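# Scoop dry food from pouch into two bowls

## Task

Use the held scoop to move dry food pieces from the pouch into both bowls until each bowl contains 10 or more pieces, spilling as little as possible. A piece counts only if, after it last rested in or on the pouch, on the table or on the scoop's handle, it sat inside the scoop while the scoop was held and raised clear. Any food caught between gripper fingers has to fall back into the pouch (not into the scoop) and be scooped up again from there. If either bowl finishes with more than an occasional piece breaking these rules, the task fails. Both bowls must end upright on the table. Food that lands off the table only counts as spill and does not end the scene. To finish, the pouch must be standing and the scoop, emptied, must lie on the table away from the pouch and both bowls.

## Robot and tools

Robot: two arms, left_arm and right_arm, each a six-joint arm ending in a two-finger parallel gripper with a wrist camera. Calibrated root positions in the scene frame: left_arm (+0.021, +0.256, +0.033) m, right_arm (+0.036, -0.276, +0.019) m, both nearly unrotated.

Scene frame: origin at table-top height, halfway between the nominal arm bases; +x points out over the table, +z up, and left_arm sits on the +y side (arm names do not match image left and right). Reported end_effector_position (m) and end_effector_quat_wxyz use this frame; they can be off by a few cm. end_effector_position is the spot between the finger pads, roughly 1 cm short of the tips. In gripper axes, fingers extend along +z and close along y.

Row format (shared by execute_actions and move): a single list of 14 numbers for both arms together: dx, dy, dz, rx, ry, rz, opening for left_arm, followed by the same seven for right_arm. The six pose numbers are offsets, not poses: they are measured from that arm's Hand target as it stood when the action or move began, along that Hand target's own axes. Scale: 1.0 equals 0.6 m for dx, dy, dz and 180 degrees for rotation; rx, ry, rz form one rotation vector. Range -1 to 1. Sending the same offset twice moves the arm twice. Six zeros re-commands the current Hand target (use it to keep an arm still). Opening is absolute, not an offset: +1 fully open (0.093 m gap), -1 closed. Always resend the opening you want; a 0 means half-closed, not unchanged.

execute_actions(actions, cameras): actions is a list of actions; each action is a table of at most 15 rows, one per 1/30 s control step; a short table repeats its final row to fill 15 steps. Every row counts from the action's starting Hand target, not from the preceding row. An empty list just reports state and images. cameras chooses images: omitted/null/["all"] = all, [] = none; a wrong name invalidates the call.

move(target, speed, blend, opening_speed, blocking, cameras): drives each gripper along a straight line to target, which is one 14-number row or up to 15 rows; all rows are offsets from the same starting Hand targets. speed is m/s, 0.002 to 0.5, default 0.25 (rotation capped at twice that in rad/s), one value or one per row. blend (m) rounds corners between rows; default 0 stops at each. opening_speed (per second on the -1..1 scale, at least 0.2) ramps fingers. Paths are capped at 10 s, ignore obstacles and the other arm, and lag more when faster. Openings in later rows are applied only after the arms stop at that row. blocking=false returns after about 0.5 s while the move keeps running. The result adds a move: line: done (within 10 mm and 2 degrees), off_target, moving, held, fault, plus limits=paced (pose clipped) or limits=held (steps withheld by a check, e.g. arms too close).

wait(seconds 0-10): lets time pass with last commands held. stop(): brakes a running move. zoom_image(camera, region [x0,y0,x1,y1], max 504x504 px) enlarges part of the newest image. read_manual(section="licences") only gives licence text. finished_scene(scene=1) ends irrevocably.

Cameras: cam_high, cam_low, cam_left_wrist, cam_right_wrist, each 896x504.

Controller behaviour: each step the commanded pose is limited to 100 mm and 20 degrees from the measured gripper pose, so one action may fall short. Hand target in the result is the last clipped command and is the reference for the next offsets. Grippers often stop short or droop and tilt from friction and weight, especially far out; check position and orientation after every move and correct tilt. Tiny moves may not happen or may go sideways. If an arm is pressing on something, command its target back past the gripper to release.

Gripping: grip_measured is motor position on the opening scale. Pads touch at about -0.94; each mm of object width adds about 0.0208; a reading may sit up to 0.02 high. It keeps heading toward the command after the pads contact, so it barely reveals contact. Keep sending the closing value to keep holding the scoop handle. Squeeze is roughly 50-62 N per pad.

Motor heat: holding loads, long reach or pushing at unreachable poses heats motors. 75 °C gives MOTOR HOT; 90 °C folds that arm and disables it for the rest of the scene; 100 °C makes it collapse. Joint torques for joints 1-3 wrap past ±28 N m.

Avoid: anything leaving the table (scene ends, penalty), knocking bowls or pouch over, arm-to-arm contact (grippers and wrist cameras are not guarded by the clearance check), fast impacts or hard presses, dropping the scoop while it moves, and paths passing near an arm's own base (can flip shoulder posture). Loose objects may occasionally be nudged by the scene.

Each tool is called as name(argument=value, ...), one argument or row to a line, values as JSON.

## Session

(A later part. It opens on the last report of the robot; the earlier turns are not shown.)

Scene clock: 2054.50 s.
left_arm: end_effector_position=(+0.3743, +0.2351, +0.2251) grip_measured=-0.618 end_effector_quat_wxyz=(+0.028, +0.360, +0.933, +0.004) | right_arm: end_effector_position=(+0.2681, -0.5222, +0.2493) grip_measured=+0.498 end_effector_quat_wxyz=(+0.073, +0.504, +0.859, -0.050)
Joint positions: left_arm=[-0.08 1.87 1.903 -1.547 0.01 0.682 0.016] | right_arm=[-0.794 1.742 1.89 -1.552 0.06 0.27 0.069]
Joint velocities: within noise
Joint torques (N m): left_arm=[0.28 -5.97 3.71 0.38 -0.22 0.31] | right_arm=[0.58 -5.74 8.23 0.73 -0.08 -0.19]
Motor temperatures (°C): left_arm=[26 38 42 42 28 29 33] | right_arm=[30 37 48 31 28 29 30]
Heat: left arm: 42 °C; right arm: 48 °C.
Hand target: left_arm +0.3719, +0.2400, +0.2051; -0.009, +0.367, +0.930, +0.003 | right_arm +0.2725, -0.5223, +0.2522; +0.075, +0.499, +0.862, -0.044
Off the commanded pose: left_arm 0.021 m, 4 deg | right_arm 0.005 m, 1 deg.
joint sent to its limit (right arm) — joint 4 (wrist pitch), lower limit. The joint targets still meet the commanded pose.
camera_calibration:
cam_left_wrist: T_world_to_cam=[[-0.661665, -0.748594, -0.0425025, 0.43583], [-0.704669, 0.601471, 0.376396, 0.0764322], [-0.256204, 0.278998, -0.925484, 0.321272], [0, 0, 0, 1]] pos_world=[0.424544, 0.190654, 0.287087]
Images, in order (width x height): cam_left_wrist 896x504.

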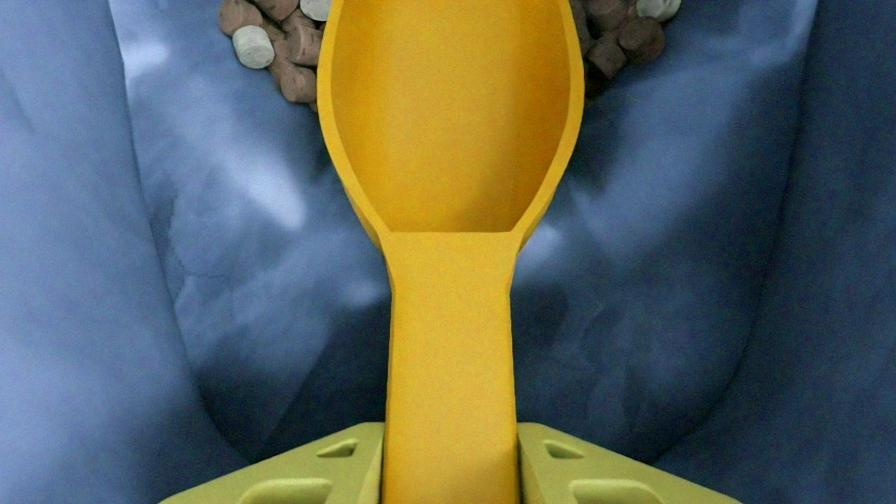

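move(
  target=[-0.027,0,0.0162,0,-0.05,0,-1,0,0,0,0,0,0,0.5],
  speed=0.06,
  cameras=["cam_left_wrist"],
)

Scene clock: 2067.90 s.
left_arm: end_effector_position=(+0.3733, +0.2360, +0.2157) grip_measured=-0.618 end_effector_quat_wxyz=(+0.059, +0.365, +0.929, +0.001) | right_arm: end_effector_position=(+0.2681, -0.5222, +0.2493) grip_measured=+0.498 end_effector_quat_wxyz=(+0.073, +0.504, +0.859, -0.050)
Joint positions: left_arm=[-0.065 1.799 1.768 -1.428 0.037 0.708 0.016] | right_arm=[-0.794 1.742 1.89 -1.552 0.06 0.27 0.069]
Joint velocities: within noise
Joint torques (N m): left_arm=[0.64 -6.16 2.4 1.21 0.59 0.17] | right_arm=[0.55 -5.71 8.18 0.73 -0.08 -0.18]
Motor temperatures (°C): left_arm=[26 38 41 42 28 29 33] | right_arm=[30 37 48 31 28 29 30]
Heat: left arm: 42 °C; right arm: 48 °C.
Hand target: left_arm +0.3837, +0.2290, +0.1951; +0.064, +0.366, +0.928, -0.025 | right_arm +0.2725, -0.5223, +0.2522; +0.075, +0.499, +0.862, -0.044
Off the commanded pose: left_arm 0.024 m, 3 deg | right_arm 0.005 m, 1 deg.
joint sent to its limit (right arm) — joint 4 (wrist pitch), lower limit. The joint targets still meet the commanded pose.
move: off_target (left_arm)
camera_calibration:
cam_left_wrist: T_world_to_cam=[[-0.669012, -0.740922, -0.0588093, 0.439817], [-0.715455, 0.620536, 0.321027, 0.0902107], [-0.201362, 0.256846, -0.945242, 0.301143], [0, 0, 0, 1]] pos_world=[0.419423, 0.192543, 0.281559]
Images, in order (width x height): cam_left_wrist 896x504.

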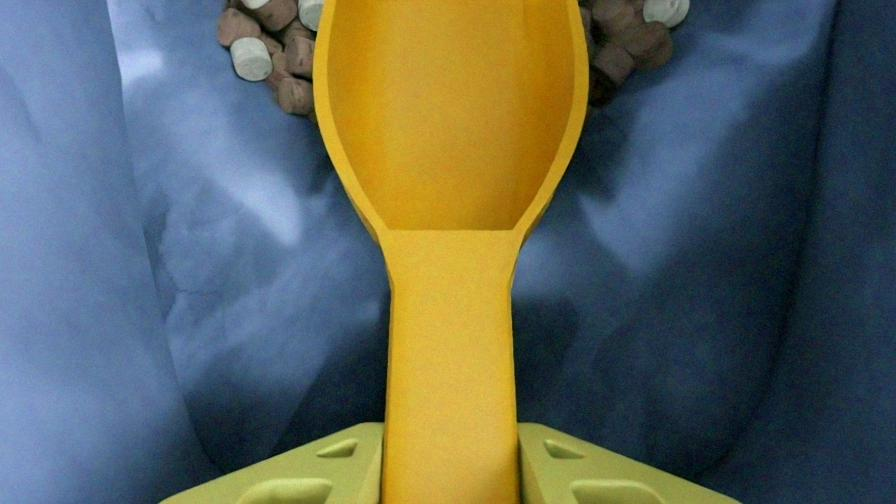

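move(
  target=[-0.01,0,0.012,0,-0.05,0,-1,0,0,0,0,0,0,0.5],
  speed=0.06,
  cameras=[],
)

execute_actions(
  actions=[
    [[0,0,0,0,0,0.04,-1,0,0,0,0,0,0,0.5],[0,0,0,0,0,0.05,-1,0,0,0,0,0,0,0.5],[0,0,0,0,0,0.05,-1,0,0,0,0,0,0,0.5],[0,0,0,0,0,0.05,-1,0,0,0,0,0,0,0.5],[0,0,0,0,0,0.05,-1,0,0,0,0,0,0,0.5],[0,0,0,0,0,0,-1,0,0,0,0,0,0,0.5],[0,0,0,0,0,-0.05,-1,0,0,0,0,0,0,0.5],[0,0,0,0,0,-0.05,-1,0,0,0,0,0,0,0.5],[0,0,0,0,0,-0.05,-1,0,0,0,0,0,0,0.5],[0,0,0,0,0,-0.05,-1,0,0,0,0,0,0,0.5],[0,0,0,0,0,-0.05,-1,0,0,0,0,0,0,0.5],[0,0,0,0,0,0,-1,0,0,0,0,0,0,0.5]],
  ],
  cameras=["cam_left_wrist"],
)

Scene clock: 2080.10 s.
left_arm: end_effector_position=(+0.3716, +0.2354, +0.2131) grip_measured=-0.618 end_effector_quat_wxyz=(+0.123, +0.364, +0.923, -0.023) | right_arm: end_effector_position=(+0.2681, -0.5222, +0.2493) grip_measured=+0.498 end_effector_quat_wxyz=(+0.073, +0.504, +0.859, -0.050)
Joint positions: left_arm=[-0.021 1.687 1.603 -1.273 0.133 0.741 0.016] | right_arm=[-0.794 1.742 1.89 -1.552 0.06 0.27 0.069]
Joint velocities: within noise
Joint torques (N m): left_arm=[0.1 -3.97 2.3 1.69 0.8 0.06] | right_arm=[0.54 -5.75 8.14 0.74 -0.07 -0.18]
Motor temperatures (°C): left_arm=[26 38 40 43 28 29 33] | right_arm=[30 37 48 31 28 29 30]
Heat: left arm: 43 °C; right arm: 48 °C.
Hand target: left_arm +0.3887, +0.2243, +0.1888; +0.136, +0.363, +0.920, -0.054 | right_arm +0.2725, -0.5223, +0.2522; +0.075, +0.499, +0.862, -0.044
Off the commanded pose: left_arm 0.032 m, 4 deg | right_arm 0.005 m, 1 deg.
joint sent to its limit (right arm) — joint 4 (wrist pitch), lower limit. The joint targets still meet the commanded pose.
move: off_target (left_arm)
No camera images: "cameras" was empty.

Scene clock: 2080.87 s.
left_arm: end_effector_position=(+0.3702, +0.2341, +0.2124) grip_measured=-0.618 end_effector_quat_wxyz=(+0.125, +0.354, +0.926, -0.033) | right_arm: end_effector_position=(+0.2681, -0.5222, +0.2493) grip_measured=+0.498 end_effector_quat_wxyz=(+0.073, +0.504, +0.859, -0.050)
Joint positions: left_arm=[-0.016 1.685 1.597 -1.273 0.152 0.724 0.016] | right_arm=[-0.794 1.742 1.89 -1.552 0.06 0.27 0.069]
Joint velocities: within noise
Joint torques (N m): left_arm=[-0.32 -3.9 2.5 1.72 0.61 0.24] | right_arm=[0.57 -5.71 8.2 0.74 -0.07 -0.18]
Motor temperatures (°C): left_arm=[26 38 40 43 28 29 33] | right_arm=[30 37 48 31 28 29 30]
Heat: left arm: 43 °C; right arm: 48 °C.
Hand target: left_arm +0.3887, +0.2244, +0.1888; +0.136, +0.363, +0.920, -0.054 | right_arm +0.2725, -0.5223, +0.2522; +0.075, +0.499, +0.862, -0.044
Off the commanded pose: left_arm 0.032 m, 3 deg | right_arm 0.005 m, 1 deg.
joint sent to its limit (right arm) — joint 4 (wrist pitch), lower limit. The joint targets still meet the commanded pose.
camera_calibration:
cam_left_wrist: T_world_to_cam=[[-0.652394, -0.756851, -0.0394768, 0.429666], [-0.749954, 0.637181, 0.177676, 0.129511], [-0.109321, 0.145521, -0.983297, 0.297966], [0, 0, 0, 1]] pos_world=[0.410013, 0.199311, 0.28694]
Images, in order (width x height): cam_left_wrist 896x504.

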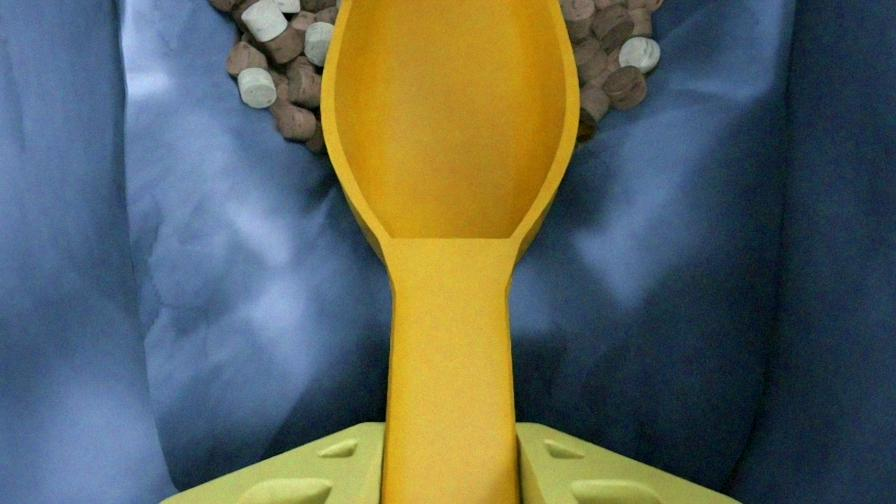

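move(
  target=[-0.008,0,0.032,0,-0.078,0,-1,0,0,0,0,0,0,0.5],
  speed=0.06,
  cameras=[],
)

execute_actions(
  actions=[
    [[0,0,0,0,0,0.04,-1,0,0,0,0,0,0,0.5],[0,0,0,0,0,0.05,-1,0,0,0,0,0,0,0.5],[0,0,0,0,0,0.05,-1,0,0,0,0,0,0,0.5],[0,0,0,0,0,0.05,-1,0,0,0,0,0,0,0.5],[0,0,0,0,0,0.05,-1,0,0,0,0,0,0,0.5],[0,0,0,0,0,0,-1,0,0,0,0,0,0,0.5],[0,0,0,0,0,-0.05,-1,0,0,0,0,0,0,0.5],[0,0,0,0,0,-0.05,-1,0,0,0,0,0,0,0.5],[0,0,0,0,0,-0.05,-1,0,0,0,0,0,0,0.5],[0,0,0,0,0,-0.05,-1,0,0,0,0,0,0,0.5],[0,0,0,0,0,-0.05,-1,0,0,0,0,0,0,0.5],[0,0,0,0,0,0,-1,0,0,0,0,0,0,0.5]],
  ],
  cameras=["cam_left_wrist"],
)

Scene clock: 2106.43 s.
left_arm: end_effector_position=(+0.3720, +0.2313, +0.2098) grip_measured=-0.618 end_effector_quat_wxyz=(+0.246, +0.348, +0.902, -0.068) | right_arm: end_effector_position=(+0.2681, -0.5222, +0.2493) grip_measured=+0.498 end_effector_quat_wxyz=(+0.073, +0.504, +0.859, -0.050)
Joint positions: left_arm=[0.061 1.514 1.329 -0.984 0.334 0.755 0.016] | right_arm=[-0.794 1.742 1.89 -1.552 0.06 0.27 0.069]
Joint velocities: within noise
Joint torques (N m): left_arm=[-1.44 0.9 1.29 2.42 0.73 0.01] | right_arm=[0.55 -5.75 8.2 0.73 -0.08 -0.18]
Motor temperatures (°C): left_arm=[26 36 39 45 29 29 33] | right_arm=[30 37 48 31 28 29 30]
Heat: left arm: 45 °C; right arm: 48 °C.
Hand target: left_arm +0.3961, +0.2173, +0.1717; +0.248, +0.353, +0.897, -0.098 | right_arm +0.2725, -0.5223, +0.2522; +0.075, +0.499, +0.862, -0.044
Off the commanded pose: left_arm 0.047 m, 4 deg | right_arm 0.005 m, 1 deg.
joint sent to its limit (right arm) — joint 4 (wrist pitch), lower limit. The joint targets still meet the commanded pose.
move: off_target (left_arm)
No camera images: "cameras" was empty.

Scene clock: 2107.13 s.
left_arm: end_effector_position=(+0.3838, +0.2256, +0.2102) grip_measured=-0.618 end_effector_quat_wxyz=(+0.267, +0.335, +0.900, -0.082) | right_arm: end_effector_position=(+0.2681, -0.5222, +0.2493) grip_measured=+0.498 end_effector_quat_wxyz=(+0.073, +0.504, +0.859, -0.050)
Joint positions: left_arm=[0.058 1.53 1.324 -0.926 0.369 0.712 0.016] | right_arm=[-0.794 1.742 1.89 -1.552 0.06 0.27 0.069]
Joint velocities: within noise
Joint torques (N m): left_arm=[-1.29 -0.27 1.91 2 0.37 0.41] | right_arm=[0.55 -5.74 8.2 0.73 -0.08 -0.19]
Motor temperatures (°C): left_arm=[26 36 39 45 28 29 33] | right_arm=[30 37 48 31 28 29 30]
Heat: left arm: 45 °C; right arm: 48 °C.
Hand target: left_arm +0.3961, +0.2174, +0.1717; +0.248, +0.353, +0.897, -0.098 | right_arm +0.2725, -0.5223, +0.2522; +0.075, +0.499, +0.862, -0.044
Off the commanded pose: left_arm 0.041 m, 4 deg | right_arm 0.005 m, 1 deg.
joint sent to its limit (right arm) — joint 4 (wrist pitch), lower limit. The joint targets still meet the commanded pose.
camera_calibration:
cam_left_wrist: T_world_to_cam=[[-0.632504, -0.773614, -0.0382031, 0.427898], [-0.764635, 0.631511, -0.128558, 0.216814], [0.12358, -0.0521018, -0.990966, 0.255258], [0, 0, 0, 1]] pos_world=[0.404886, 0.207407, 0.297172]
Images, in order (width x height): cam_left_wrist 896x504.

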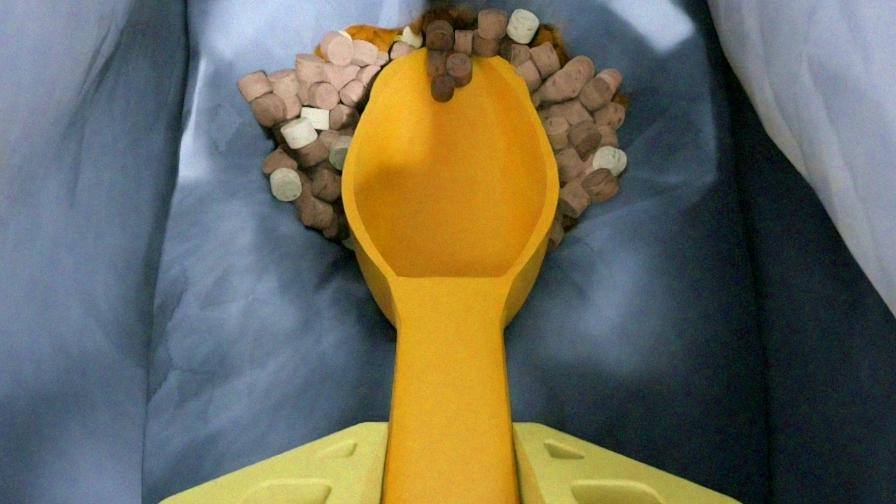

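move(
  target=[-0.0515,0,0.0115,0,0.03,0,-1,0,0,0,0,0,0,0.5],
  speed=0.06,
  cameras=[],
)

execute_actions(
  actions=[
    [[0,0,0,0,0,0.04,-1,0,0,0,0,0,0,0.5],[0,0,0,0,0,0.05,-1,0,0,0,0,0,0,0.5],[0,0,0,0,0,0.05,-1,0,0,0,0,0,0,0.5],[0,0,0,0,0,0.05,-1,0,0,0,0,0,0,0.5],[0,0,0,0,0,0.05,-1,0,0,0,0,0,0,0.5],[0,0,0,0,0,0,-1,0,0,0,0,0,0,0.5],[0,0,0,0,0,-0.05,-1,0,0,0,0,0,0,0.5],[0,0,0,0,0,-0.05,-1,0,0,0,0,0,0,0.5],[0,0,0,0,0,-0.05,-1,0,0,0,0,0,0,0.5],[0,0,0,0,0,-0.05,-1,0,0,0,0,0,0,0.5],[0,0,0,0,0,-0.05,-1,0,0,0,0,0,0,0.5],[0,0,0,0,0,0,-1,0,0,0,0,0,0,0.5]],
  ],
  cameras=["cam_left_wrist"],
)

Scene clock: 2123.13 s.
left_arm: end_effector_position=(+0.4172, +0.2042, +0.2181) grip_measured=-0.618 end_effector_quat_wxyz=(+0.251, +0.356, +0.898, -0.068) | right_arm: end_effector_position=(+0.2681, -0.5222, +0.2493) grip_measured=+0.498 end_effector_quat_wxyz=(+0.073, +0.504, +0.859, -0.050)
Joint positions: left_arm=[-0.029 1.67 1.514 -0.978 0.304 0.683 0.016] | right_arm=[-0.794 1.742 1.89 -1.552 0.06 0.27 0.069]
Joint velocities: within noise
Joint torques (N m): left_arm=[-1.85 -2.18 4.6 1.24 0 0.02] | right_arm=[0.58 -5.76 8.17 0.73 -0.08 -0.18]
Motor temperatures (°C): left_arm=[26 35 38 46 28 29 33] | right_arm=[30 37 48 31 28 29 30]
Heat: left arm: 46 °C; right arm: 48 °C.
Hand target: left_arm +0.4181, +0.1969, +0.1818; +0.205, +0.358, +0.907, -0.081 | right_arm +0.2725, -0.5223, +0.2522; +0.075, +0.499, +0.862, -0.044
Off the commanded pose: left_arm 0.037 m, 6 deg | right_arm 0.005 m, 1 deg.
joint sent to its limit (right arm) — joint 4 (wrist pitch), lower limit. The joint targets still meet the commanded pose.
move: off_target (left_arm)
No camera images: "cameras" was empty.

Scene clock: 2124.03 s.
left_arm: end_effector_position=(+0.4156, +0.2030, +0.2165) grip_measured=-0.618 end_effector_quat_wxyz=(+0.244, +0.347, +0.903, -0.069) | right_arm: end_effector_position=(+0.2681, -0.5222, +0.2493) grip_measured=+0.498 end_effector_quat_wxyz=(+0.073, +0.504, +0.859, -0.050)
Joint positions: left_arm=[-0.036 1.673 1.516 -0.987 0.295 0.66 0.016] | right_arm=[-0.794 1.742 1.89 -1.552 0.06 0.27 0.069]
Joint velocities: within noise
Joint torques (N m): left_arm=[-1.29 -2.43 4.33 1.33 0.12 0.26] | right_arm=[0.57 -5.75 8.18 0.74 -0.07 -0.18]
Motor temperatures (°C): left_arm=[26 35 38 45 28 29 33] | right_arm=[30 37 48 31 28 29 30]
Heat: left arm: 45 °C; right arm: 48 °C.
Hand target: left_arm +0.4180, +0.1969, +0.1818; +0.205, +0.357, +0.907, -0.081 | right_arm +0.2725, -0.5223, +0.2522; +0.075, +0.499, +0.862, -0.044
Off the commanded pose: left_arm 0.035 m, 5 deg | right_arm 0.005 m, 1 deg.
joint sent to its limit (right arm) — joint 4 (wrist pitch), lower limit. The joint targets still meet the commanded pose.
camera_calibration:
cam_left_wrist: T_world_to_cam=[[-0.647835, -0.759905, -0.0534254, 0.437653], [-0.756168, 0.649976, -0.0757674, 0.237479], [0.0923012, -0.00868613, -0.995693, 0.261649], [0, 0, 0, 1]] pos_world=[0.43895, 0.180492, 0.301897]
Images, in order (width x height): cam_left_wrist 896x504.

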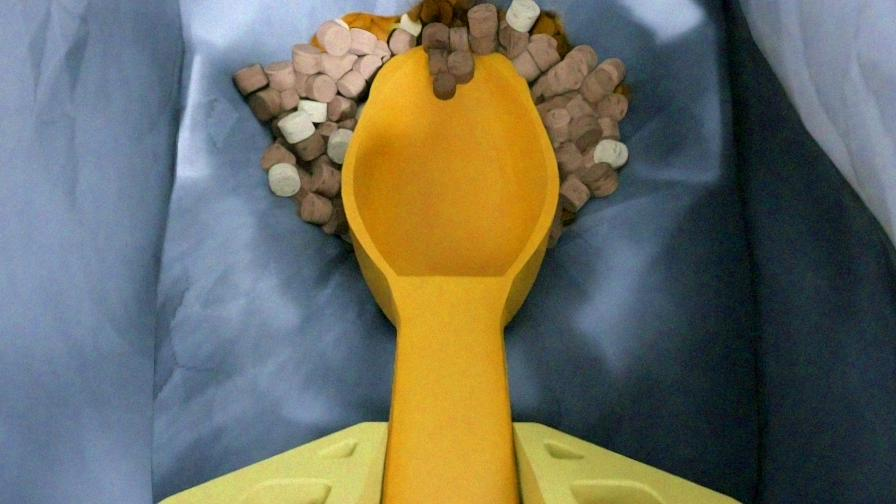

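execute_actions(
  actions=[],
  cameras=["cam_high","cam_low"],
)

Scene clock: 2127.07 s.
left_arm: end_effector_position=(+0.4156, +0.2031, +0.2165) grip_measured=-0.618 end_effector_quat_wxyz=(+0.244, +0.348, +0.903, -0.069) | right_arm: end_effector_position=(+0.2681, -0.5222, +0.2493) grip_measured=+0.498 end_effector_quat_wxyz=(+0.073, +0.504, +0.859, -0.050)
Joint positions: left_arm=[-0.036 1.673 1.516 -0.987 0.294 0.661 0.016] | right_arm=[-0.794 1.742 1.89 -1.552 0.06 0.27 0.069]
Joint velocities: within noise
Joint torques (N m): left_arm=[-1.31 -2.44 4.31 1.32 0.12 0.24] | right_arm=[0.58 -5.75 8.16 0.74 -0.08 -0.19]
Motor temperatures (°C): left_arm=[26 35 38 45 28 29 33] | right_arm=[30 37 48 31 28 29 30]
Heat: left arm: 45 °C; right arm: 48 °C.
Hand target: left_arm +0.4180, +0.1969, +0.1818; +0.205, +0.357, +0.907, -0.081 | right_arm +0.2725, -0.5223, +0.2522; +0.075, +0.499, +0.862, -0.044
Tool commands: left_gripper/opening=-1.0 right_gripper/opening=+0.5
Off the commanded pose: left_arm 0.035 m, 5 deg | right_arm 0.005 m, 1 deg.
Images, in order (width x height): cam_high 896x504, cam_low 896x504.

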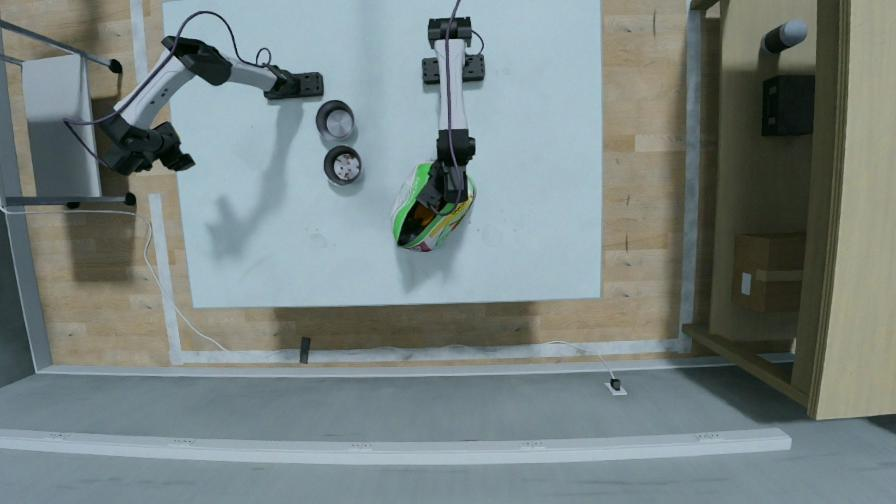

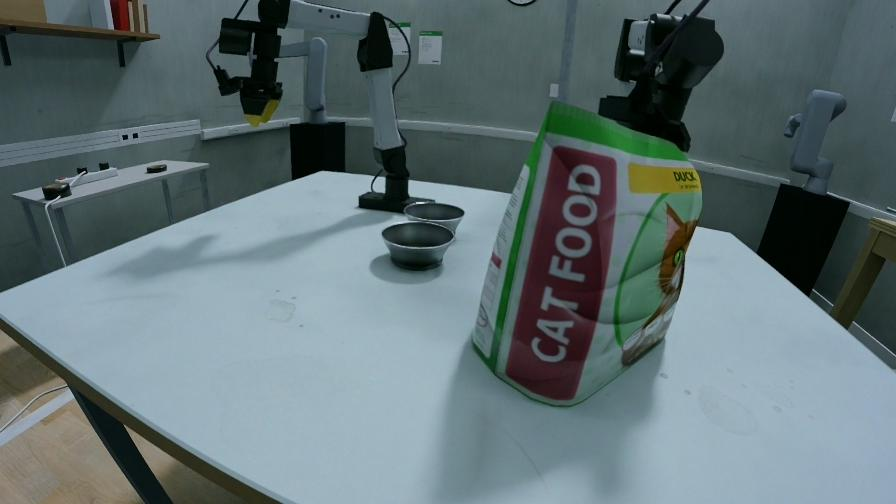

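execute_actions(
  actions=[],
  cameras=["cam_left_wrist"],
)

zoom_image(
  camera="cam_left_wrist",
  region=[220, 0, 660, 260],
)

Scene clock: 2138.20 s.
left_arm: end_effector_position=(+0.4156, +0.2031, +0.2165) grip_measured=-0.618 end_effector_quat_wxyz=(+0.244, +0.348, +0.903, -0.069) | right_arm: end_effector_position=(+0.2681, -0.5222, +0.2493) grip_measured=+0.498 end_effector_quat_wxyz=(+0.073, +0.504, +0.859, -0.050)
Joint positions: left_arm=[-0.036 1.673 1.516 -0.987 0.294 0.661 0.016] | right_arm=[-0.794 1.742 1.89 -1.552 0.06 0.27 0.069]
Joint velocities: within noise
Joint torques (N m): left_arm=[-1.26 -2.44 4.3 1.32 0.12 0.24] | right_arm=[0.58 -5.74 8.16 0.73 -0.07 -0.18]
Motor temperatures (°C): left_arm=[26 34 38 43 28 29 33] | right_arm=[30 37 48 31 28 29 30]
Heat: left arm: 43 °C; right arm: 48 °C.
Hand target: left_arm +0.4180, +0.1969, +0.1818; +0.205, +0.357, +0.907, -0.081 | right_arm +0.2725, -0.5223, +0.2522; +0.075, +0.499, +0.862, -0.044
Tool commands: left_gripper/opening=-1.0 right_gripper/opening=+0.5
Off the commanded pose: left_arm 0.035 m, 5 deg | right_arm 0.005 m, 1 deg.
camera_calibration:
cam_left_wrist: T_world_to_cam=[[-0.647961, -0.759765, -0.0538782, 0.437826], [-0.756046, 0.650146, -0.0755317, 0.237308], [0.0924151, -0.00820719, -0.995687, 0.261486], [0, 0, 0, 1]] pos_world=[0.438945, 0.180507, 0.301871]
Images, in order (width x height): cam_left_wrist 896x504.

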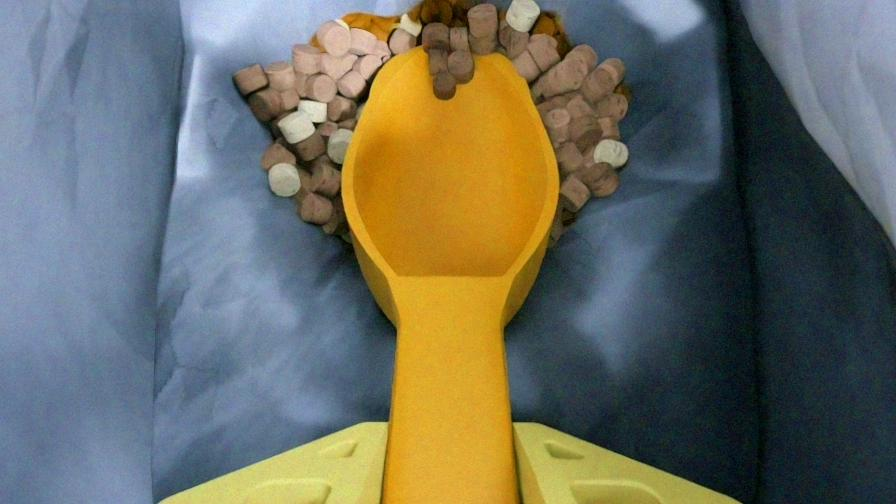

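Scaled by 1.145 from the camera's 896x504 image, which has a finer 1280x720 frame.

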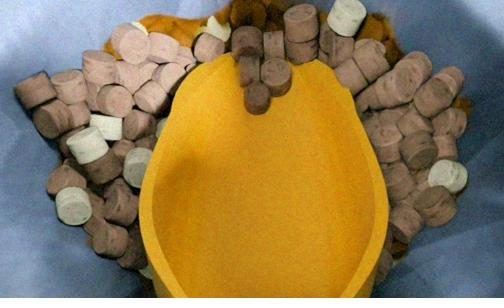

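move(
  target=[0.002,0.003,-0.0747,0,-0.1,0,-1,0,0,0,0,0,0,0.5],
  speed=0.08,
  cameras=["cam_left_wrist"],
)

Scene clock: 2150.23 s.
left_arm: end_effector_position=(+0.4164, +0.2083, +0.2290) grip_measured=-0.618 end_effector_quat_wxyz=(+0.362, +0.346, +0.856, -0.129) | right_arm: end_effector_position=(+0.2681, -0.5222, +0.2493) grip_measured=+0.498 end_effector_quat_wxyz=(+0.073, +0.504, +0.859, -0.050)
Joint positions: left_arm=[0.078 1.549 1.301 -0.725 0.552 0.699 0.016] | right_arm=[-0.794 1.742 1.89 -1.552 0.06 0.27 0.069]
Joint velocities: within noise
Joint torques (N m): left_arm=[1.06 -8.91 4.82 1.08 0.29 0.19] | right_arm=[0.57 -5.74 8.18 0.74 -0.07 -0.19]
Motor temperatures (°C): left_arm=[26 34 38 43 28 29 33] | right_arm=[30 37 48 31 28 29 30]
Heat: left arm: 43 °C; right arm: 48 °C.
Hand target: left_arm +0.4044, +0.2120, +0.2217; +0.345, +0.340, +0.864, -0.136 | right_arm +0.2725, -0.5223, +0.2522; +0.075, +0.499, +0.862, -0.044
Off the commanded pose: left_arm 0.015 m, 2 deg | right_arm 0.005 m, 1 deg.
joint sent to its limit (right arm) — joint 4 (wrist pitch), lower limit. The joint targets still meet the commanded pose.
move: off_target (left_arm)
camera_calibration:
cam_left_wrist: T_world_to_cam=[[-0.672485, -0.739361, -0.0333081, 0.444227], [-0.686347, 0.639842, -0.345732, 0.270445], [0.276933, -0.209639, -0.937742, 0.225811], [0, 0, 0, 1]] pos_world=[0.421821, 0.20274, 0.32005]
Images, in order (width x height): cam_left_wrist 896x504.

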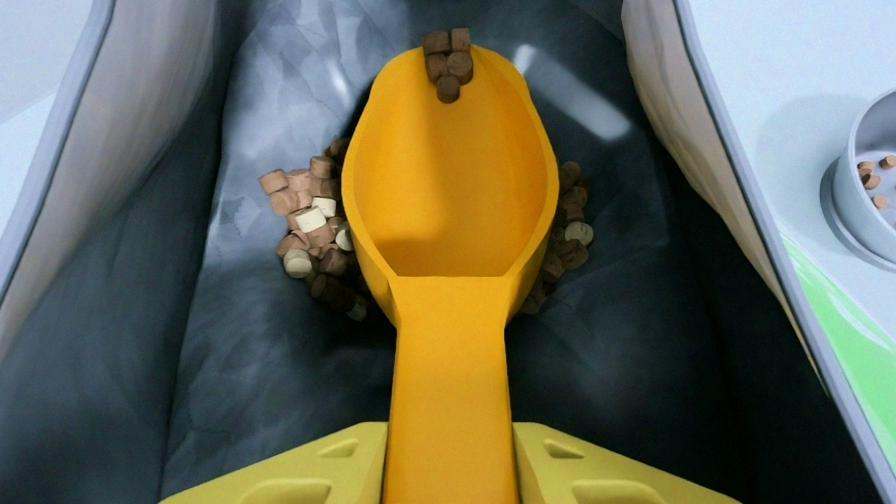

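move(
  target=[-0.0858,0,-0.1022,0,-0.03,0,-1,0,0,0,0,0,0,0.5],
  speed=0.12,
  cameras=["cam_left_wrist","cam_high"],
)

zoom_image(
  camera="cam_high",
  region=[360, 110, 520, 270],
)

Scene clock: 2161.27 s.
left_arm: end_effector_position=(+0.4121, +0.2090, +0.2956) grip_measured=-0.618 end_effector_quat_wxyz=(+0.396, +0.343, +0.838, -0.154) | right_arm: end_effector_position=(+0.2681, -0.5222, +0.2493) grip_measured=+0.498 end_effector_quat_wxyz=(+0.073, +0.504, +0.859, -0.050)
Joint positions: left_arm=[0.115 1.53 1.496 -0.893 0.647 0.695 0.016] | right_arm=[-0.794 1.742 1.89 -1.552 0.06 0.27 0.069]
Joint velocities: within noise
Joint torques (N m): left_arm=[1.43 -9.16 8.32 0.83 0.2 0.15] | right_arm=[0.54 -5.75 8.18 0.73 -0.07 -0.19]
Motor temperatures (°C): left_arm=[26 36 39 42 28 29 33] | right_arm=[30 37 48 31 28 29 30]
Heat: left arm: 42 °C; right arm: 48 °C.
Hand target: left_arm +0.4009, +0.2155, +0.3017; +0.385, +0.334, +0.847, -0.152 | right_arm +0.2725, -0.5223, +0.2522; +0.075, +0.499, +0.862, -0.044
Off the commanded pose: left_arm 0.014 m, 2 deg | right_arm 0.005 m, 1 deg.
joint sent to its limit (right arm) — joint 4 (wrist pitch), lower limit. The joint targets still meet the commanded pose.
move: off_target (left_arm)
camera_calibration:
cam_left_wrist: T_world_to_cam=[[-0.682424, -0.7308, -0.0151147, 0.440949], [-0.656151, 0.621566, -0.427927, 0.30582], [0.322124, -0.28211, -0.903687, 0.27606], [0, 0, 0, 1]] pos_world=[0.412653, 0.210037, 0.387006]
Images, in order (width x height): cam_high 896x504, cam_left_wrist 896x504.

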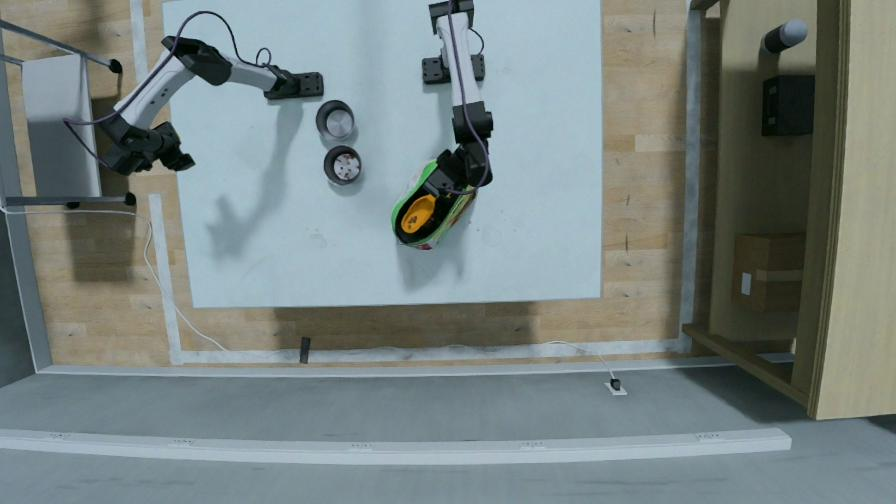

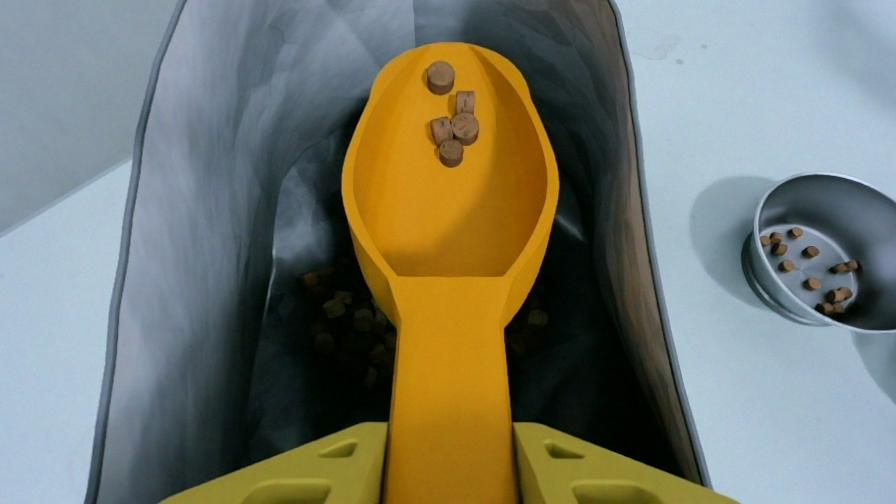

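Scaled by 3.150 from the camera's 896x504 image, which has a finer 1280x720 frame.

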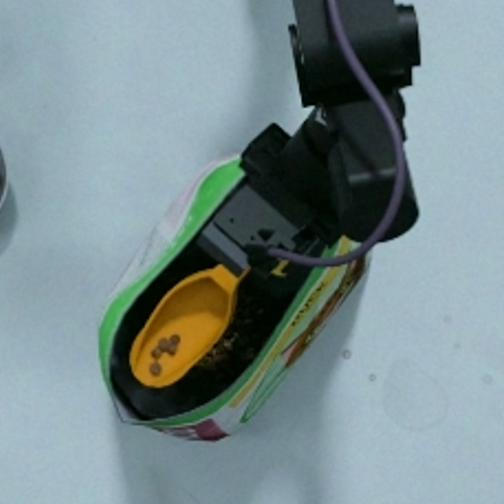

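move(
  target=[-0.079,-0.003,-0.234,0,-0.117,0,-1,0,0,0,0,0,0,0.5],
  speed=0.2,
  cameras=["cam_left_wrist","cam_high"],
)

zoom_image(
  camera="cam_high",
  region=[360, 110, 520, 270],
)

Scene clock: 2172.87 s.
left_arm: end_effector_position=(+0.3480, +0.2673, +0.4180) grip_measured=-0.618 end_effector_quat_wxyz=(+0.522, +0.291, +0.773, -0.214) | right_arm: end_effector_position=(+0.2681, -0.5222, +0.2493) grip_measured=+0.498 end_effector_quat_wxyz=(+0.073, +0.504, +0.859, -0.050)
Joint positions: left_arm=[0.481 1.421 1.72 -1.199 1.088 0.811 0.016] | right_arm=[-0.794 1.742 1.89 -1.552 0.06 0.27 0.069]
Joint velocities: within noise
Joint torques (N m): left_arm=[0.35 -5.86 7.91 1.34 0.67 0.2] | right_arm=[0.54 -5.75 8.17 0.74 -0.07 -0.19]
Motor temperatures (°C): left_arm=[26 37 41 42 28 29 33] | right_arm=[30 37 48 31 28 29 30]
Heat: left arm: 42 °C; right arm: 48 °C.
Hand target: left_arm +0.3452, +0.2652, +0.4295; +0.533, +0.300, +0.762, -0.211 | right_arm +0.2725, -0.5223, +0.2522; +0.075, +0.499, +0.862, -0.044
Off the commanded pose: left_arm 0.012 m, 2 deg | right_arm 0.005 m, 1 deg.
joint sent to its limit (right arm) — joint 4 (wrist pitch), lower limit. The joint targets still meet the commanded pose.
move: off_target (left_arm)
camera_calibration:
cam_left_wrist: T_world_to_cam=[[-0.658732, -0.75169, 0.0321607, 0.419299], [-0.559277, 0.460626, -0.689226, 0.398406], [0.503271, -0.472002, -0.723832, 0.33626], [0, 0, 0, 1]] pos_world=[0.329796, 0.290382, 0.504503]
Images, in order (width x height): cam_high 896x504, cam_left_wrist 896x504.

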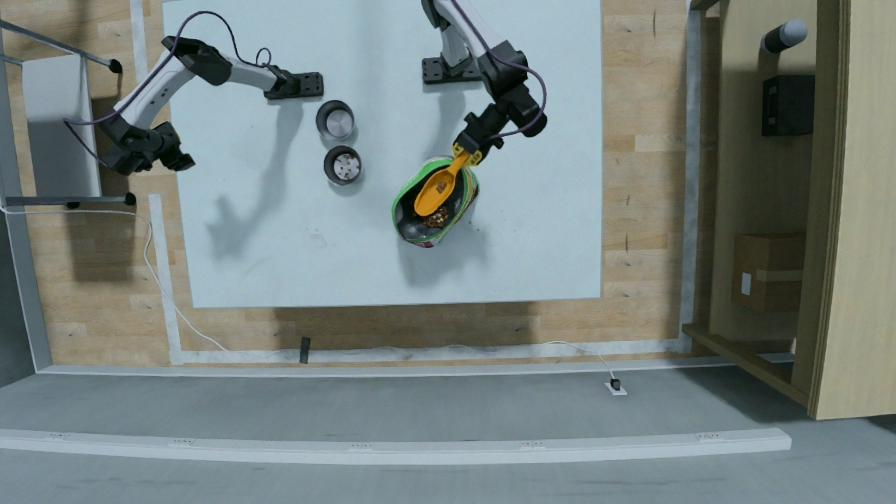

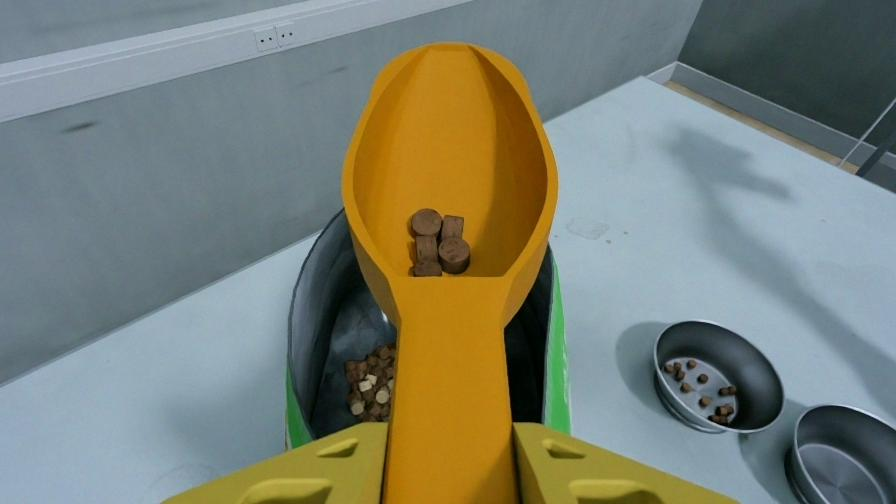

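Scaled by 3.150 from the camera's 896x504 image, which has a finer 1280x720 frame.

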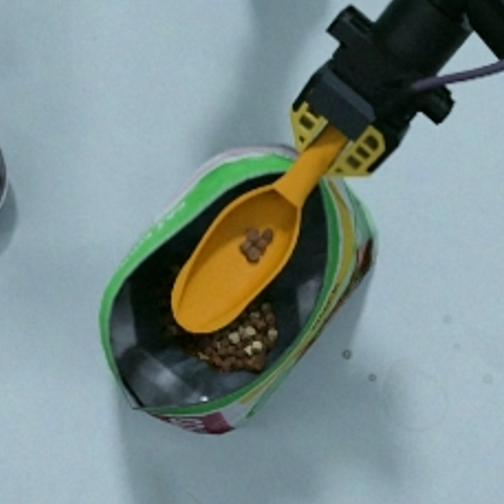

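move(
  target=[
    [0.1132,-0.0038,0.076,-0.0331,0.1387,-0.0211,-1,0,0,0,0,0,0,0.5],
    [0.3113,-0.0083,0.1889,-0.055,0.2433,-0.0495,-1,0,0,0,0,0,0,0.5],
  ],
  speed=0.12,
  blend=0.02,
  cameras=["cam_left_wrist"],
)

Scene clock: 2223.53 s.
left_arm: end_effector_position=(+0.3872, +0.2268, +0.2351) grip_measured=-0.618 end_effector_quat_wxyz=(+0.264, +0.264, +0.926, -0.061) | right_arm: end_effector_position=(+0.2681, -0.5222, +0.2493) grip_measured=+0.498 end_effector_quat_wxyz=(+0.073, +0.504, +0.859, -0.050)
Joint positions: left_arm=[0.02 1.517 1.411 -0.984 0.276 0.534 0.016] | right_arm=[-0.794 1.742 1.89 -1.552 0.06 0.27 0.069]
Joint velocities: within noise
Joint torques (N m): left_arm=[0.03 -5.89 4.78 0.75 -0.25 0.04] | right_arm=[0.57 -5.74 8.17 0.74 -0.07 -0.19]
Motor temperatures (°C): left_arm=[26 36 44 42 29 29 33] | right_arm=[30 37 48 31 28 29 30]
Heat: left arm: 44 °C; right arm: 48 °C.
Hand target: left_arm +0.3728, +0.2324, +0.2153; +0.217, +0.252, +0.941, -0.059 | right_arm +0.2725, -0.5223, +0.2522; +0.075, +0.499, +0.862, -0.044
Off the commanded pose: left_arm 0.025 m, 6 deg | right_arm 0.005 m, 1 deg.
joint sent to its limit (right arm) — joint 4 (wrist pitch), lower limit. The joint targets still meet the commanded pose.
move: off_target (left_arm)
camera_calibration:
cam_left_wrist: T_world_to_cam=[[-0.506369, -0.861607, -0.034979, 0.40225], [-0.854675, 0.506857, -0.112369, 0.281133], [0.114547, -0.0270042, -0.993051, 0.277939], [0, 0, 0, 1]] pos_world=[0.412127, 0.211593, 0.321668]
Images, in order (width x height): cam_left_wrist 896x504.

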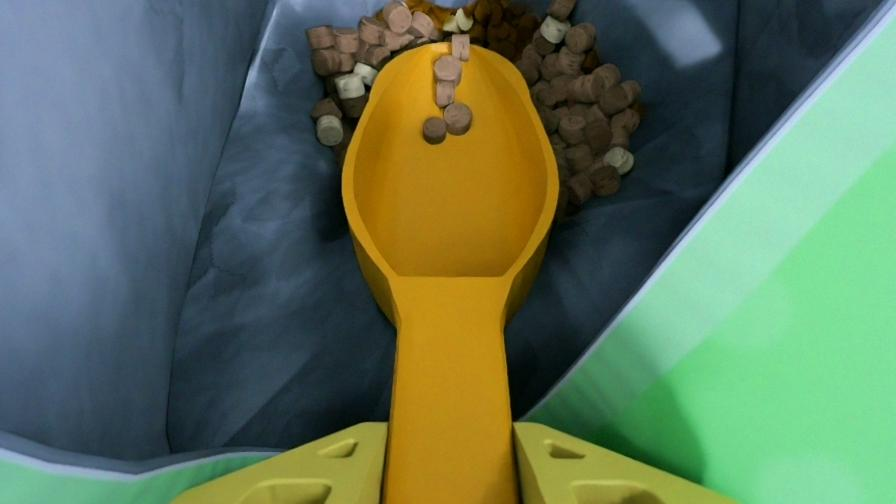

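move(
  target=[-0.0515,0,0.0475,0,-0.03,0,-1,0,0,0,0,0,0,0.5],
  speed=0.06,
  cameras=[],
)

execute_actions(
  actions=[
    [[0,0,0,0,0,0.03,-1,0,0,0,0,0,0,0.5],[0,0,0,0,0,0.05,-1,0,0,0,0,0,0,0.5],[0,0,0,0,0,0.05,-1,0,0,0,0,0,0,0.5],[0,0,0,0,0,0.05,-1,0,0,0,0,0,0,0.5],[0,0,0,0,0,0.03,-1,0,0,0,0,0,0,0.5],[0,0,0,0,0,0,-1,0,0,0,0,0,0,0.5],[0,0,0,0,0,-0.05,-1,0,0,0,0,0,0,0.5],[0,0,0,0,0,-0.05,-1,0,0,0,0,0,0,0.5],[0,0,0,0,0,-0.05,-1,0,0,0,0,0,0,0.5],[0,0,0,0,0,-0.05,-1,0,0,0,0,0,0,0.5],[0,0,0,0,0,-0.03,-1,0,0,0,0,0,0,0.5],[0,0,0,0,0,0,-1,0,0,0,0,0,0,0.5]],
  ],
  cameras=["cam_left_wrist"],
)

Scene clock: 2236.60 s.
left_arm: end_effector_position=(+0.3999, +0.2138, +0.2174) grip_measured=-0.618 end_effector_quat_wxyz=(+0.266, +0.258, +0.926, -0.070) | right_arm: end_effector_position=(+0.2681, -0.5222, +0.2493) grip_measured=+0.498 end_effector_quat_wxyz=(+0.073, +0.504, +0.859, -0.050)
Joint positions: left_arm=[-0.017 1.555 1.372 -0.897 0.274 0.484 0.016] | right_arm=[-0.794 1.742 1.89 -1.552 0.06 0.27 0.069]
Joint velocities: within noise
Joint torques (N m): left_arm=[-0.62 -4.88 4.72 1.78 0.05 -0.13] | right_arm=[0.55 -5.76 8.17 0.73 -0.07 -0.2]
Motor temperatures (°C): left_arm=[26 36 43 41 28 29 33] | right_arm=[30 37 48 31 28 29 30]
Heat: left arm: 43 °C; right arm: 48 °C.
Hand target: left_arm +0.4076, +0.2122, +0.2033; +0.261, +0.249, +0.930, -0.070 | right_arm +0.2725, -0.5223, +0.2522; +0.075, +0.499, +0.862, -0.044
Off the commanded pose: left_arm 0.016 m, 1 deg | right_arm 0.005 m, 1 deg.
joint sent to its limit (right arm) — joint 4 (wrist pitch), lower limit. The joint targets still meet the commanded pose.
move: off_target (left_arm)
No camera images: "cameras" was empty.

Scene clock: 2237.47 s.
left_arm: end_effector_position=(+0.4002, +0.2131, +0.2176) grip_measured=-0.618 end_effector_quat_wxyz=(+0.266, +0.244, +0.930, -0.076) | right_arm: end_effector_position=(+0.2681, -0.5222, +0.2493) grip_measured=+0.498 end_effector_quat_wxyz=(+0.073, +0.504, +0.859, -0.050)
Joint positions: left_arm=[-0.017 1.555 1.372 -0.895 0.278 0.451 0.016] | right_arm=[-0.794 1.742 1.89 -1.552 0.06 0.27 0.069]
Joint velocities: within noise
Joint torques (N m): left_arm=[-0.64 -4.89 4.75 1.76 -0.01 0.19] | right_arm=[0.59 -5.75 8.2 0.74 -0.07 -0.18]
Motor temperatures (°C): left_arm=[26 36 43 41 28 29 33] | right_arm=[30 37 48 31 28 29 30]
Heat: left arm: 43 °C; right arm: 48 °C.
Hand target: left_arm +0.4076, +0.2122, +0.2033; +0.261, +0.249, +0.930, -0.070 | right_arm +0.2725, -0.5223, +0.2522; +0.075, +0.499, +0.862, -0.044
Off the commanded pose: left_arm 0.016 m, 1 deg | right_arm 0.005 m, 1 deg.
joint sent to its limit (right arm) — joint 4 (wrist pitch), lower limit. The joint targets still meet the commanded pose.
camera_calibration:
cam_left_wrist: T_world_to_cam=[[-0.478261, -0.87821, 0.00375761, 0.380301], [-0.871715, 0.474196, -0.1235, 0.313519], [0.106677, -0.0623408, -0.992337, 0.269245], [0, 0, 0, 1]] pos_world=[0.426461, 0.2021, 0.304472]
Images, in order (width x height): cam_left_wrist 896x504.

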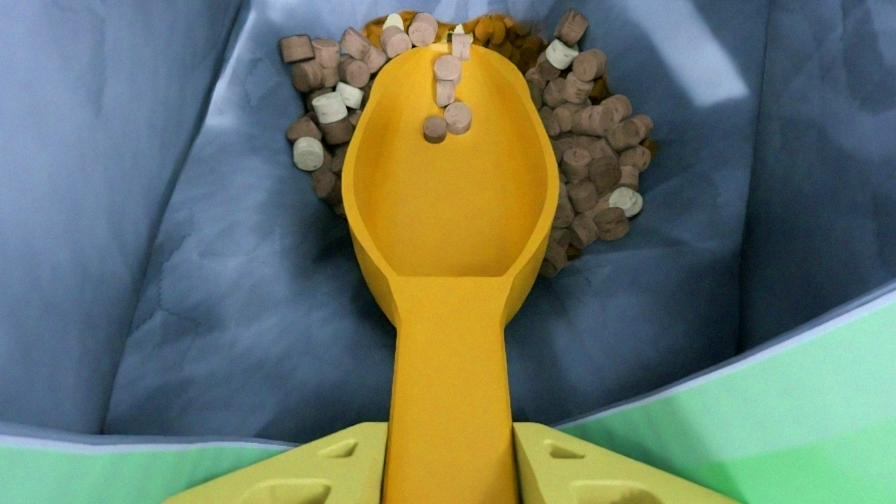

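move(
  target=[-0.03,-0.004,0.0475,0,0,0,-1,0,0,0,0,0,0,0.5],
  speed=0.06,
  cameras=[],
)

execute_actions(
  actions=[
    [[0,0,0,0,0,0.03,-1,0,0,0,0,0,0,0.5],[0,0,0,0,0,0.07,-1,0,0,0,0,0,0,0.5],[0,0,0,0,0,0.07,-1,0,0,0,0,0,0,0.5],[0,0,0,0,0,0.07,-1,0,0,0,0,0,0,0.5],[0,0,0,0,0,0.03,-1,0,0,0,0,0,0,0.5],[0,0,0,0,0,0,-1,0,0,0,0,0,0,0.5],[0,0,0,0,0,-0.07,-1,0,0,0,0,0,0,0.5],[0,0,0,0,0,-0.07,-1,0,0,0,0,0,0,0.5],[0,0,0,0,0,-0.07,-1,0,0,0,0,0,0,0.5],[0,0,0,0,0,-0.07,-1,0,0,0,0,0,0,0.5],[0,0,0,0,0,-0.03,-1,0,0,0,0,0,0,0.5],[0,0,0,0,0,0,-1,0,0,0,0,0,0,0.5]],
    [[0,0,0,0,0,0.03,-1,0,0,0,0,0,0,0.5],[0,0,0,0,0,0.07,-1,0,0,0,0,0,0,0.5],[0,0,0,0,0,0.07,-1,0,0,0,0,0,0,0.5],[0,0,0,0,0,0.07,-1,0,0,0,0,0,0,0.5],[0,0,0,0,0,0.03,-1,0,0,0,0,0,0,0.5],[0,0,0,0,0,0,-1,0,0,0,0,0,0,0.5],[0,0,0,0,0,-0.07,-1,0,0,0,0,0,0,0.5],[0,0,0,0,0,-0.07,-1,0,0,0,0,0,0,0.5],[0,0,0,0,0,-0.07,-1,0,0,0,0,0,0,0.5],[0,0,0,0,0,-0.07,-1,0,0,0,0,0,0,0.5],[0,0,0,0,0,-0.03,-1,0,0,0,0,0,0,0.5],[0,0,0,0,0,0,-1,0,0,0,0,0,0,0.5]],
  ],
  cameras=["cam_left_wrist"],
)

Scene clock: 2262.67 s.
left_arm: end_effector_position=(+0.4213, +0.2008, +0.2144) grip_measured=-0.618 end_effector_quat_wxyz=(+0.280, +0.250, +0.924, -0.067) | right_arm: end_effector_position=(+0.2681, -0.5222, +0.2493) grip_measured=+0.498 end_effector_quat_wxyz=(+0.073, +0.504, +0.859, -0.050)
Joint positions: left_arm=[-0.06 1.608 1.399 -0.829 0.249 0.427 0.016] | right_arm=[-0.794 1.742 1.89 -1.552 0.06 0.27 0.069]
Joint velocities: within noise
Joint torques (N m): left_arm=[-1.32 -2.35 5.41 1.84 0.03 -0.02] | right_arm=[0.58 -5.75 8.2 0.74 -0.07 -0.18]
Motor temperatures (°C): left_arm=[26 35 42 43 28 29 34] | right_arm=[30 37 48 31 28 29 30]
Heat: left arm: 43 °C; right arm: 48 °C.
Hand target: left_arm +0.4325, +0.1950, +0.1883; +0.261, +0.249, +0.930, -0.070 | right_arm +0.2725, -0.5223, +0.2522; +0.075, +0.499, +0.862, -0.044
Off the commanded pose: left_arm 0.029 m, 2 deg | right_arm 0.005 m, 1 deg.
joint sent to its limit (right arm) — joint 4 (wrist pitch), lower limit. The joint targets still meet the commanded pose.
move: off_target (left_arm)
No camera images: "cameras" was empty.

Scene clock: 2264.17 s.
left_arm: end_effector_position=(+0.4279, +0.2005, +0.2144) grip_measured=-0.618 end_effector_quat_wxyz=(+0.286, +0.236, +0.926, -0.065) | right_arm: end_effector_position=(+0.2681, -0.5222, +0.2493) grip_measured=+0.498 end_effector_quat_wxyz=(+0.073, +0.504, +0.859, -0.050)
Joint positions: left_arm=[-0.064 1.619 1.404 -0.805 0.239 0.393 0.016] | right_arm=[-0.794 1.742 1.89 -1.552 0.06 0.27 0.069]
Joint velocities: within noise
Joint torques (N m): left_arm=[-0.94 -3.32 5.23 1.65 0.13 0.3] | right_arm=[0.55 -5.74 8.2 0.73 -0.07 -0.18]
Motor temperatures (°C): left_arm=[26 35 42 43 28 29 34] | right_arm=[30 37 48 31 28 29 30]
Heat: left arm: 43 °C; right arm: 48 °C.
Hand target: left_arm +0.4326, +0.1951, +0.1884; +0.261, +0.249, +0.930, -0.070 | right_arm +0.2725, -0.5223, +0.2522; +0.075, +0.499, +0.862, -0.044
Off the commanded pose: left_arm 0.027 m, 3 deg | right_arm 0.005 m, 1 deg.
joint sent to its limit (right arm) — joint 4 (wrist pitch), lower limit. The joint targets still meet the commanded pose.
camera_calibration:
cam_left_wrist: T_world_to_cam=[[-0.459285, -0.888048, -0.0207036, 0.381585], [-0.875547, 0.456507, -0.158174, 0.35578], [0.149917, -0.0545199, -0.987194, 0.241124], [0, 0, 0, 1]] pos_world=[0.45061, 0.189595, 0.302211]
Images, in order (width x height): cam_left_wrist 896x504.

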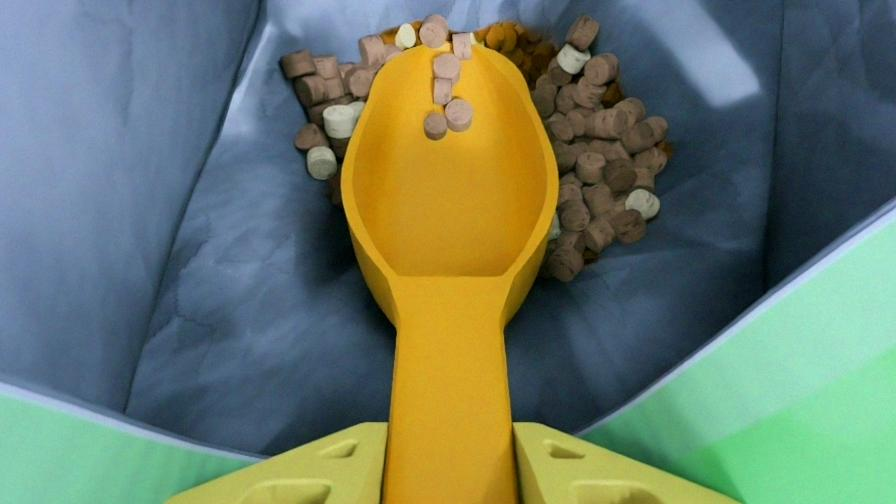

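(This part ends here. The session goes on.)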